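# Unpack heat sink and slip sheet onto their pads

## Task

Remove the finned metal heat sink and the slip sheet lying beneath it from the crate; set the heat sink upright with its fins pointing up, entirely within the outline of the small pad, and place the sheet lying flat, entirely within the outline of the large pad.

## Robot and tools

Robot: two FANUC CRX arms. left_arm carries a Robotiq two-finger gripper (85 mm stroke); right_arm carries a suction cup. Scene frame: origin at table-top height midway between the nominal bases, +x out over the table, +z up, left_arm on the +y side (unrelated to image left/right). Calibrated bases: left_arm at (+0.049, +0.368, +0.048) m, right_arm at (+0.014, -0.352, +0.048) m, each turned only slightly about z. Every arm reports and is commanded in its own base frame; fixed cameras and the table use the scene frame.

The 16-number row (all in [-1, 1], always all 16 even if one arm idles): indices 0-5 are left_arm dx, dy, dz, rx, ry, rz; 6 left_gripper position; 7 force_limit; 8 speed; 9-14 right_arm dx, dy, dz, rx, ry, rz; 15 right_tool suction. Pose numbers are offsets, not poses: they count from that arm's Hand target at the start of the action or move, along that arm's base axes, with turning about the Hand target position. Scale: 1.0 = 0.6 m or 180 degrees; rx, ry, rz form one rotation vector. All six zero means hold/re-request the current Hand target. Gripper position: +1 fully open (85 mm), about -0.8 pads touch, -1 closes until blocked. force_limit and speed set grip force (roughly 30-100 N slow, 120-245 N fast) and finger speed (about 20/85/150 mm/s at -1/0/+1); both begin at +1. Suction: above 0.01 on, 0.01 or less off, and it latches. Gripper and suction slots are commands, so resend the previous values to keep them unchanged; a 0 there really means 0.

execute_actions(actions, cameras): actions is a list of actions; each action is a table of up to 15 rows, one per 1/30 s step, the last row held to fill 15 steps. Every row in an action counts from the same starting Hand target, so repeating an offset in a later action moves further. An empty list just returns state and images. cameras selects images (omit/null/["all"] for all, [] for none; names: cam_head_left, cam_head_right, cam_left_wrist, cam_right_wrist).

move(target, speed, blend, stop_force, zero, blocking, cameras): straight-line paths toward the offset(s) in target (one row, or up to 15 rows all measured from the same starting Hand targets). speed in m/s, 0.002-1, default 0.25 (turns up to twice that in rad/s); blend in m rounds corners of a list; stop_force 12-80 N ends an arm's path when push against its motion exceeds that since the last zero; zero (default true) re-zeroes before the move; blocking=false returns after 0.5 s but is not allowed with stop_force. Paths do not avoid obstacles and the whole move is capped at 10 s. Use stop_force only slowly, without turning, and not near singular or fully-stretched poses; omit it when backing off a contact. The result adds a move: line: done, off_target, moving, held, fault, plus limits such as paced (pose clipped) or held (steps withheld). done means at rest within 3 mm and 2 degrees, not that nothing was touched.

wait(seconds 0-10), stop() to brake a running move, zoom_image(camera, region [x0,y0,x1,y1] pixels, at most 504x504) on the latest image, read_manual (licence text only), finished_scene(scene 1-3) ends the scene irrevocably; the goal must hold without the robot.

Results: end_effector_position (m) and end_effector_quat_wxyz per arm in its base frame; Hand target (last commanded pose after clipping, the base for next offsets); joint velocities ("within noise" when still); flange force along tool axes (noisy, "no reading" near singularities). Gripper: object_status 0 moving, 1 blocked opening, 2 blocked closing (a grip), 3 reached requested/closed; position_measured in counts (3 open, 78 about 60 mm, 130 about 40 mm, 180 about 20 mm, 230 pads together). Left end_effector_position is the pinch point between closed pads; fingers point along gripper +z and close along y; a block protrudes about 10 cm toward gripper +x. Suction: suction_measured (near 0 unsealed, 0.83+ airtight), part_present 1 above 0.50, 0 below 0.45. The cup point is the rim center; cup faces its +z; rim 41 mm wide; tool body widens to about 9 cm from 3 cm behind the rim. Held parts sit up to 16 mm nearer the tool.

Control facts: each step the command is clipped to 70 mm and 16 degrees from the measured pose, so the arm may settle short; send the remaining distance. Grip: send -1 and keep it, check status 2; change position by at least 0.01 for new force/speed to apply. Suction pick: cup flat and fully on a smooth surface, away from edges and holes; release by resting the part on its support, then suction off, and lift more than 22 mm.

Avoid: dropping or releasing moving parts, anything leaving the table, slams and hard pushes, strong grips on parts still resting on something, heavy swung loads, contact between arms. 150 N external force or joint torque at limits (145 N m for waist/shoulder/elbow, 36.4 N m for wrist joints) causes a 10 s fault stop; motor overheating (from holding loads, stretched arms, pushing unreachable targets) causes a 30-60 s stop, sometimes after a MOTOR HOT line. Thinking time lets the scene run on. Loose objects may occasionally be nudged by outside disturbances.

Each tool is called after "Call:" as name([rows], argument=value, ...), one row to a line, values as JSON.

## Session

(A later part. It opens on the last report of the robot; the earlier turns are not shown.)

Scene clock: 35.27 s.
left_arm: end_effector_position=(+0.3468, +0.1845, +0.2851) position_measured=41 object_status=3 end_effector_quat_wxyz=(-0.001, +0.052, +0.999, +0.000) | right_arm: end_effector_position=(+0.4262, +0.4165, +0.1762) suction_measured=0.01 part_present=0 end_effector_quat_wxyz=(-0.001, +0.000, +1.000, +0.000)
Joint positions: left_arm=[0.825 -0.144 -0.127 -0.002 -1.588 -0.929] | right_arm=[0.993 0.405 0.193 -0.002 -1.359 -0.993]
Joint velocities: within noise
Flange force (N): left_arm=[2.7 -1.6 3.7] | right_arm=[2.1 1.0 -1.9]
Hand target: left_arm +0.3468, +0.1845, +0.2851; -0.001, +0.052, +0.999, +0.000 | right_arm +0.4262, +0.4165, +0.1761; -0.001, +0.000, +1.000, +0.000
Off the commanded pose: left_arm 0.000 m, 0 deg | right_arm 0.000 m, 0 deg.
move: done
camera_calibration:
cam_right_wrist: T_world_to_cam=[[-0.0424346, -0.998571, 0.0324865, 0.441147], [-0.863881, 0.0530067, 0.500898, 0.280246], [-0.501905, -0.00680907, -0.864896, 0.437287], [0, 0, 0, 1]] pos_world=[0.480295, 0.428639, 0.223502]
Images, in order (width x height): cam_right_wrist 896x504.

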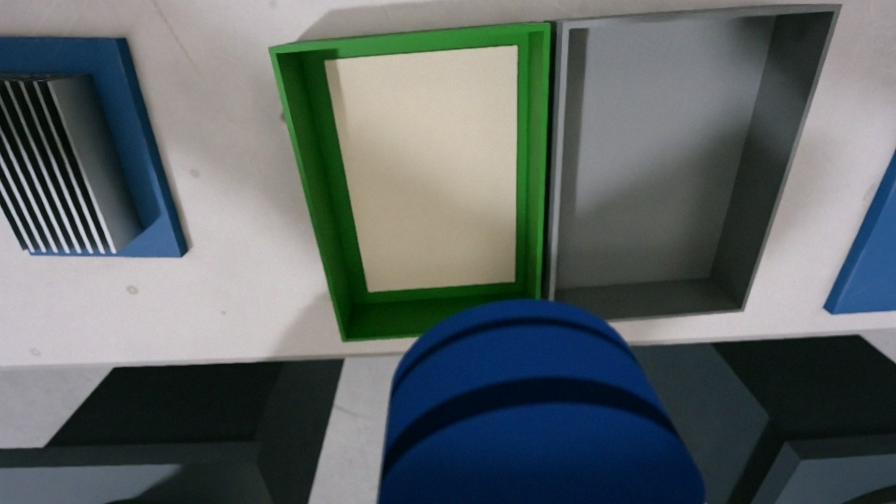

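Call:
move([
  [0,0,0,0,0,0,0.7,-0.5,-1,-0.107,0.03,-0.15,0,0,0.006,0],
  [0,0,0,0,0,0,0.7,-0.5,-1,-0.107,0.03,-0.335,0,0,0.006,0],
], cameras=["cam_right_wrist"], speed=[0.25,0.12], blend=0.01)

Call:
move(target=[0,0,0,0,0,0,0.7,-0.5,-1,0,0,-0.048,0,0,0,0], cameras=["cam_right_wrist"], speed=0.012, stop_force=12)

Call:
execute_actions([
  [[0,0,0,0,0,0,0.7,-0.5,-1,0,0,0,0,0,0,1]],
], cameras=[])

Scene clock: 37.83 s.
left_arm: end_effector_position=(+0.3468, +0.1845, +0.2851) position_measured=41 object_status=3 end_effector_quat_wxyz=(-0.001, +0.052, +0.999, +0.000) | right_arm: end_effector_position=(+0.3619, +0.4346, -0.0248) suction_measured=0.01 part_present=0 end_effector_quat_wxyz=(-0.001, -0.009, +1.000, +0.000)
Joint positions: left_arm=[0.825 -0.144 -0.127 -0.002 -1.588 -0.929] | right_arm=[1.107 0.545 -0.12 -0.003 -0.906 -1.087]
Joint velocities: within noise
Flange force (N): left_arm=[2.4 -1.6 3.4] | right_arm=[1.7 1.2 -1.8]
Hand target: left_arm +0.3468, +0.1845, +0.2851; -0.001, +0.052, +0.999, +0.000 | right_arm +0.3620, +0.4345, -0.0249; -0.001, -0.009, +1.000, +0.000
Off the commanded pose: left_arm 0.000 m, 0 deg | right_arm 0.000 m, 0 deg.
move: done
camera_calibration:
cam_right_wrist: T_world_to_cam=[[-0.023635, -0.999194, 0.0324464, 0.456425], [-0.864669, 0.0367217, 0.500998, 0.331851], [-0.501786, -0.0162143, -0.86484, 0.235383], [0, 0, 0, 1]] pos_world=[0.41584, 0.447688, 0.0225026]
Images, in order (width x height): cam_right_wrist 896x504.

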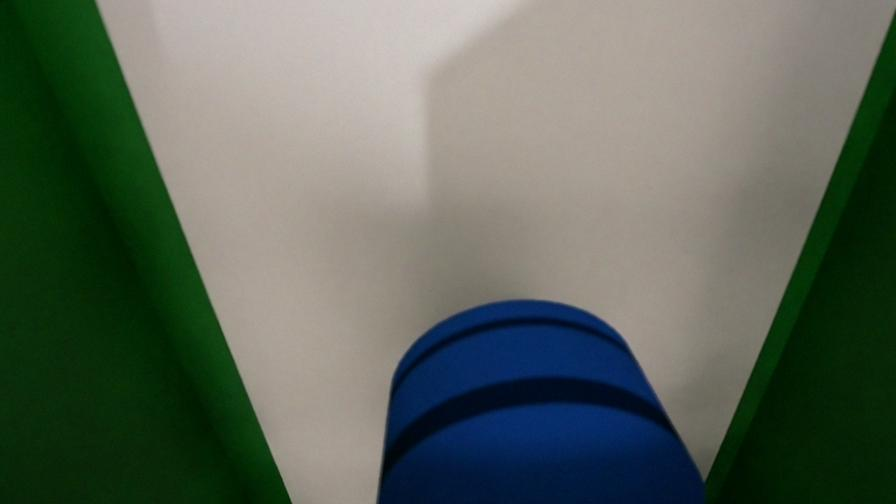

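Scene clock: 40.97 s.
left_arm: end_effector_position=(+0.3468, +0.1845, +0.2851) position_measured=41 object_status=3 end_effector_quat_wxyz=(-0.001, +0.052, +0.999, +0.000) | right_arm: end_effector_position=(+0.3620, +0.4345, -0.0537) suction_measured=0.01 part_present=0 end_effector_quat_wxyz=(-0.001, -0.009, +1.000, +0.000)
Joint positions: left_arm=[0.825 -0.144 -0.127 -0.002 -1.588 -0.929] | right_arm=[1.107 0.59 -0.132 -0.003 -0.849 -1.087]
Joint velocities: within noise
Flange force (N): left_arm=[2.4 -2.2 3.8] | right_arm=[2.2 0.5 -12.4]
Hand target: left_arm +0.3468, +0.1845, +0.2851; -0.001, +0.052, +0.999, +0.000 | right_arm +0.3620, +0.4345, -0.0537; -0.001, -0.009, +1.000, +0.000
Off the commanded pose: left_arm 0.000 m, 0 deg | right_arm 0.000 m, 0 deg.
move: done
camera_calibration:
cam_right_wrist: T_world_to_cam=[[-0.0235876, -0.999192, 0.032532, 0.45734], [-0.864695, 0.0367227, 0.500953, 0.34629], [-0.501743, -0.016314, -0.864863, 0.210502], [0, 0, 0, 1]] pos_world=[0.41584, 0.447688, -0.00629779]
Images, in order (width x height): cam_right_wrist 896x504.

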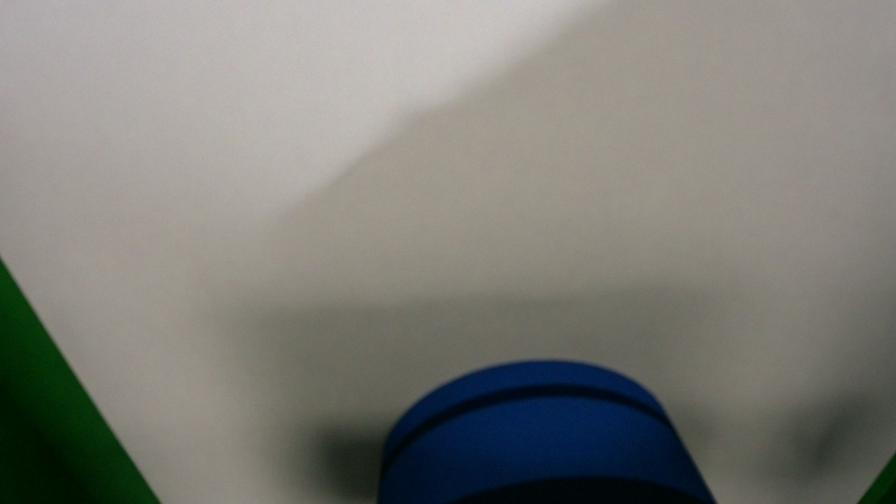

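Scene clock: 41.67 s.
left_arm: end_effector_position=(+0.3468, +0.1845, +0.2851) position_measured=41 object_status=3 end_effector_quat_wxyz=(-0.001, +0.052, +0.999, +0.000) | right_arm: end_effector_position=(+0.3619, +0.4345, -0.0537) suction_measured=0.98 part_present=1 end_effector_quat_wxyz=(-0.001, -0.009, +1.000, +0.000)
Joint positions: left_arm=[0.825 -0.144 -0.127 -0.002 -1.588 -0.929] | right_arm=[1.107 0.59 -0.132 -0.003 -0.849 -1.087]
Joint velocities: within noise
Flange force (N): left_arm=[2.4 -1.4 3.2] | right_arm=[2.2 1.2 -2.3]
Hand target: left_arm +0.3468, +0.1845, +0.2851; -0.001, +0.052, +0.999, +0.000 | right_arm +0.3620, +0.4345, -0.0537; -0.001, -0.009, +1.000, +0.000
Off the commanded pose: left_arm 0.000 m, 0 deg | right_arm 0.000 m, 0 deg.
No camera images: "cameras" was empty.

Call:
move([
  [0,0,0,0,0,0,0.7,-0.5,-1,0,0,0.12,0,0,0,1],
  [0,0,0,0,0,0,0.7,-0.5,-1,0,0,0.25,0,0,0,1],
  [0,0,0,0,0,0,0.7,-0.5,-1,-0.0325,-0.6628,0.25,0,0,-0.006,1],
  [0,0,0,0,0,0,0.7,-0.5,-1,-0.0325,-0.6628,0.05,0,0,-0.006,1],
], speed=[0.06,0.15,0.2,0.1], blend=[0,0.02,0.02,0], cameras=["cam_head_left","cam_head_right"])

Call:
zoom_image(camera="cam_head_right", region=[500, 200, 680, 360])

Call:
zoom_image(camera="cam_head_left", region=[500, 200, 680, 360])

Scene clock: 47.53 s.
left_arm: end_effector_position=(+0.3468, +0.1845, +0.2851) position_measured=41 object_status=3 end_effector_quat_wxyz=(-0.001, +0.052, +0.999, +0.000) | right_arm: end_effector_position=(+0.3424, +0.0369, -0.0236) suction_measured=0.98 part_present=1 end_effector_quat_wxyz=(-0.001, +0.000, +1.000, +0.000)
Joint positions: left_arm=[0.825 -0.144 -0.127 -0.002 -1.588 -0.929] | right_arm=[0.493 0.085 -0.761 -0.003 -0.726 -0.491]
Joint velocities: within noise
Flange force (N): left_arm=[3.1 -2.9 3.1] | right_arm=[0.5 3.6 -1.8]
Hand target: left_arm +0.3468, +0.1845, +0.2851; -0.001, +0.052, +0.999, +0.000 | right_arm +0.3425, +0.0369, -0.0237; -0.001, +0.000, +1.000, +0.000
Off the commanded pose: left_arm 0.000 m, 0 deg | right_arm 0.000 m, 0 deg.
move: done
Images, in order (width x height): cam_head_left 896x504, cam_head_right 896x504.

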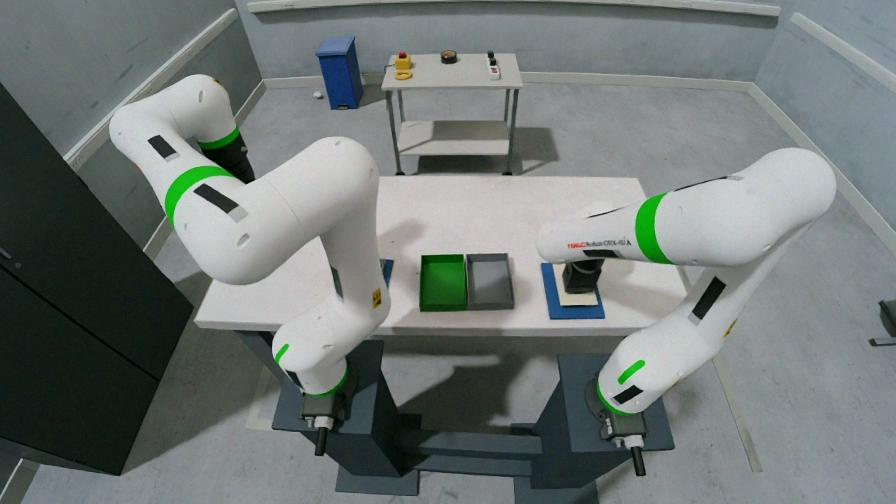

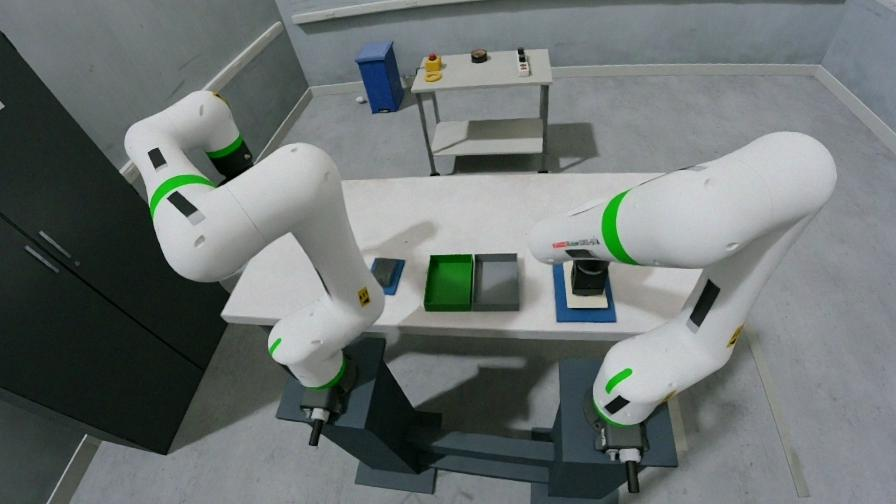

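Scaled by 2.800 from the camera's 896x504 image, which has a finer 1280x720 frame.

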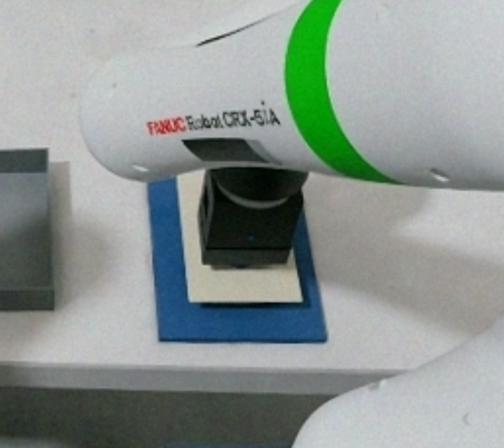

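Scaled by 2.800 from the camera's 896x504 image, which has a finer 1280x720 frame.

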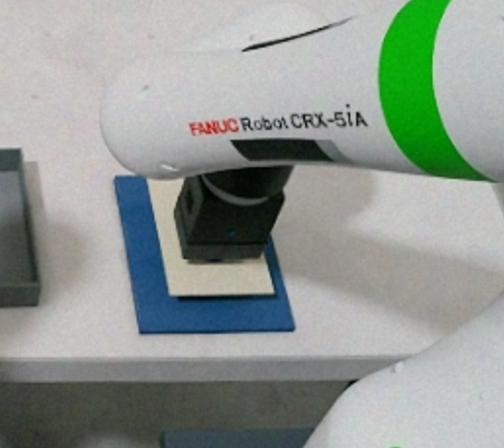

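Call:
move(target=[0,0,0,0,0,0,0.7,-0.5,-1,0,0,-0.06,0,0,0,1], cameras=["cam_head_right"], speed=0.01, stop_force=12)

Call:
execute_actions([
  [[0,0,0,0,0,0,0.7,-0.5,-1,0,0,0.001,0,0,0,0]],
], cameras=[])

Call:
wait(seconds=0.5, cameras=[])

Call:
move([
  [0,0,0,0,0,0,0.7,-0.5,-1,0,0,0.06,0,0,0,0],
  [0,0,0,0,0,0,0.7,-0.5,-1,0.25,0,0.31,0,0,0,0],
], speed=[0.05,0.25])

Call:
zoom_image(camera="cam_head_right", region=[340, 200, 640, 360])

Scene clock: 51.37 s.
left_arm: end_effector_position=(+0.3468, +0.1845, +0.2851) position_measured=41 object_status=3 end_effector_quat_wxyz=(-0.001, +0.052, +0.999, +0.000) | right_arm: end_effector_position=(+0.3425, +0.0369, -0.0529) suction_measured=0.98 part_present=1 end_effector_quat_wxyz=(-0.001, +0.000, +1.000, +0.000)
Joint positions: left_arm=[0.825 -0.144 -0.127 -0.002 -1.588 -0.929] | right_arm=[0.493 0.163 -0.777 -0.003 -0.632 -0.491]
Joint velocities: within noise
Flange force (N): left_arm=[1.7 -1.1 3.6] | right_arm=[6.2 3.2 -28.6]
Hand target: left_arm +0.3468, +0.1845, +0.2851; -0.001, +0.052, +0.999, +0.000 | right_arm +0.3425, +0.0369, -0.0529; -0.001, +0.000, +1.000, +0.000 (not the last commanded pose)
Off the commanded pose: left_arm 0.000 m, 0 deg | right_arm 0.007 m, 0 deg.
move: contact (right_arm)
Images, in order (width x height): cam_head_right 896x504.

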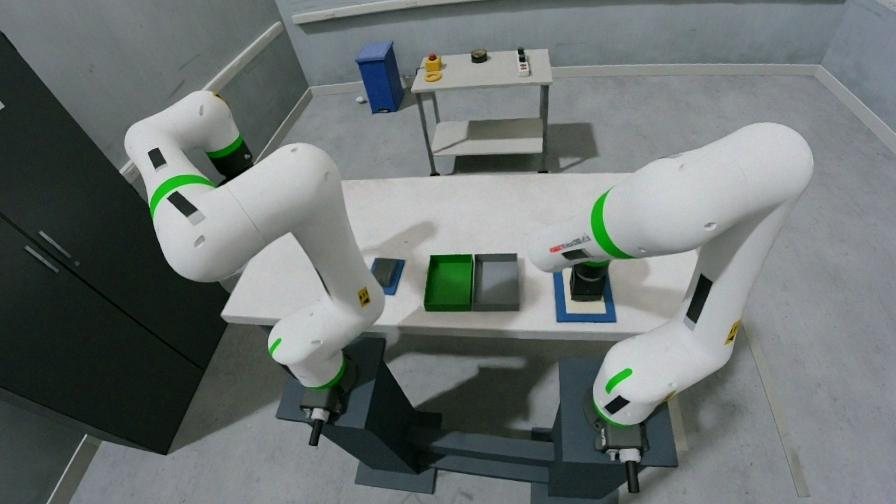

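Scene clock: 52.07 s.
left_arm: end_effector_position=(+0.3468, +0.1845, +0.2851) position_measured=41 object_status=3 end_effector_quat_wxyz=(-0.001, +0.052, +0.999, +0.000) | right_arm: end_effector_position=(+0.3425, +0.0369, -0.0523) suction_measured=0.01 part_present=0 end_effector_quat_wxyz=(-0.001, +0.000, +1.000, +0.000)
Joint positions: left_arm=[0.825 -0.144 -0.127 -0.002 -1.588 -0.929] | right_arm=[0.493 0.161 -0.777 -0.003 -0.634 -0.491]
Joint velocities: within noise
Flange force (N): left_arm=[3.2 -1.4 3.5] | right_arm=[6.8 3.9 -41.1]
Hand target: left_arm +0.3468, +0.1845, +0.2851; -0.001, +0.052, +0.999, +0.000 | right_arm +0.3425, +0.0369, -0.0523; -0.001, +0.000, +1.000, +0.000
Off the commanded pose: left_arm 0.000 m, 0 deg | right_arm 0.000 m, 0 deg.
No camera images: "cameras" was empty.

Scene clock: 52.57 s.
left_arm: end_effector_position=(+0.3468, +0.1845, +0.2851) position_measured=41 object_status=3 end_effector_quat_wxyz=(-0.001, +0.052, +0.999, +0.000) | right_arm: end_effector_position=(+0.3425, +0.0369, -0.0523) suction_measured=0.01 part_present=0 end_effector_quat_wxyz=(-0.001, +0.000, +1.000, +0.000)
Joint positions: left_arm=[0.825 -0.144 -0.127 -0.002 -1.588 -0.929] | right_arm=[0.493 0.161 -0.777 -0.003 -0.634 -0.491]
Joint velocities: within noise
Flange force (N): left_arm=[2.3 -1.4 3.3] | right_arm=[6.7 4.0 -41.2]
Hand target: left_arm +0.3468, +0.1845, +0.2851; -0.001, +0.052, +0.999, +0.000 | right_arm +0.3425, +0.0369, -0.0523; -0.001, +0.000, +1.000, +0.000
Off the commanded pose: left_arm 0.000 m, 0 deg | right_arm 0.000 m, 0 deg.
wait: 0.50 s; at rest by 0.17 s
No camera images: "cameras" was empty.

Scene clock: 54.70 s.
left_arm: end_effector_position=(+0.3468, +0.1845, +0.2851) position_measured=41 object_status=3 end_effector_quat_wxyz=(-0.001, +0.052, +0.999, +0.000) | right_arm: end_effector_position=(+0.4925, +0.0369, +0.1337) suction_measured=0.01 part_present=0 end_effector_quat_wxyz=(-0.001, +0.000, +1.000, +0.000)
Joint positions: left_arm=[0.825 -0.144 -0.127 -0.002 -1.588 -0.929] | right_arm=[0.34 0.19 -0.188 -0.002 -1.195 -0.34]
Joint velocities: within noise
Flange force (N): left_arm=[1.6 -1.0 3.8] | right_arm=[0.2 2.6 -1.9]
Hand target: left_arm +0.3468, +0.1845, +0.2851; -0.001, +0.052, +0.999, +0.000 | right_arm +0.4925, +0.0369, +0.1337; -0.001, +0.000, +1.000, +0.000
Off the commanded pose: left_arm 0.000 m, 0 deg | right_arm 0.000 m, 0 deg.
move: done
camera_calibration:
cam_left_wrist: T_world_to_cam=[[0.0730712, 0.997127, 0.0199686, -0.206697], [0.923135, -0.0751998, 0.37705, -0.402077], [0.377469, -0.0091178, -0.925977, 0.270361], [0, 0, 0, 1]] pos_world=[0.284223, 0.178332, 0.406079]
cam_right_wrist: T_world_to_cam=[[-0.0424346, -0.998571, 0.0324865, 0.0662837], [-0.863881, 0.0530067, 0.500898, 0.378931], [-0.501905, -0.00680907, -0.864896, 0.431221], [0, 0, 0, 1]] pos_world=[0.546595, 0.0490393, 0.181002]

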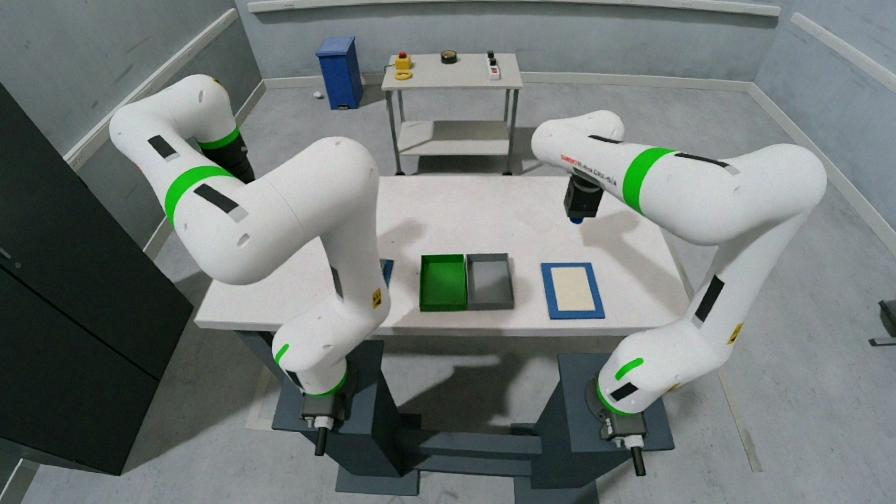

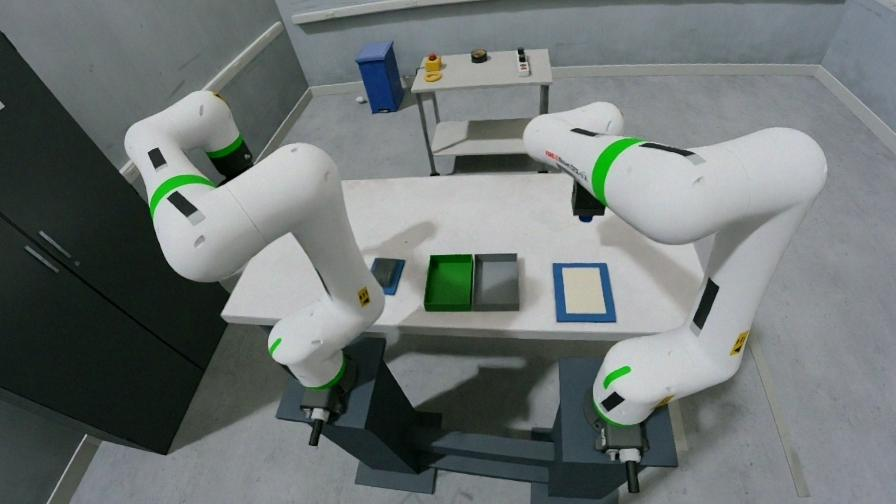

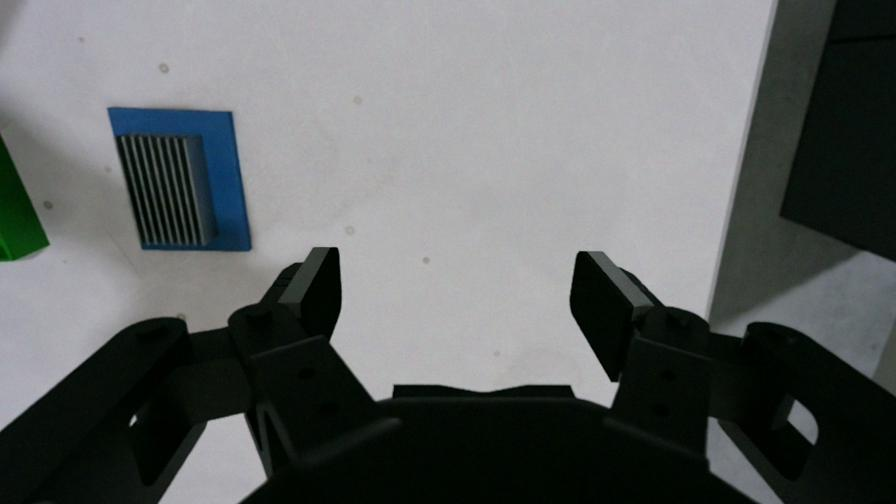

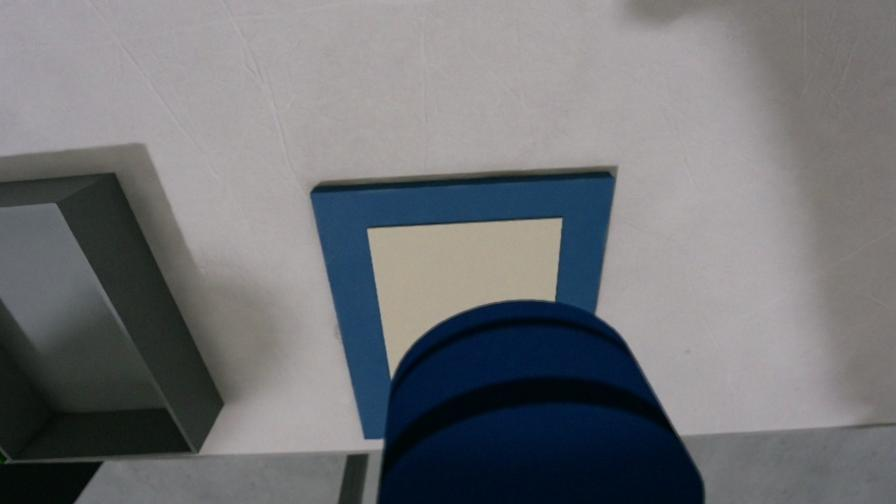

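Scaled by 1.680 from the camera's 896x504 image, which has a finer 1280x720 frame.

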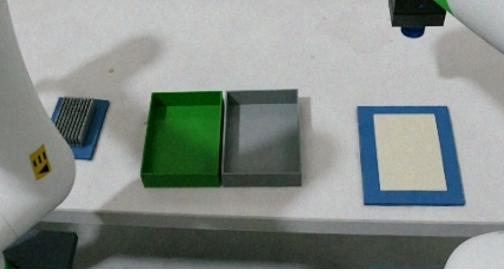

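Done well.

Call:
finished_scene(scene=2)

The scene is finished: the task was done.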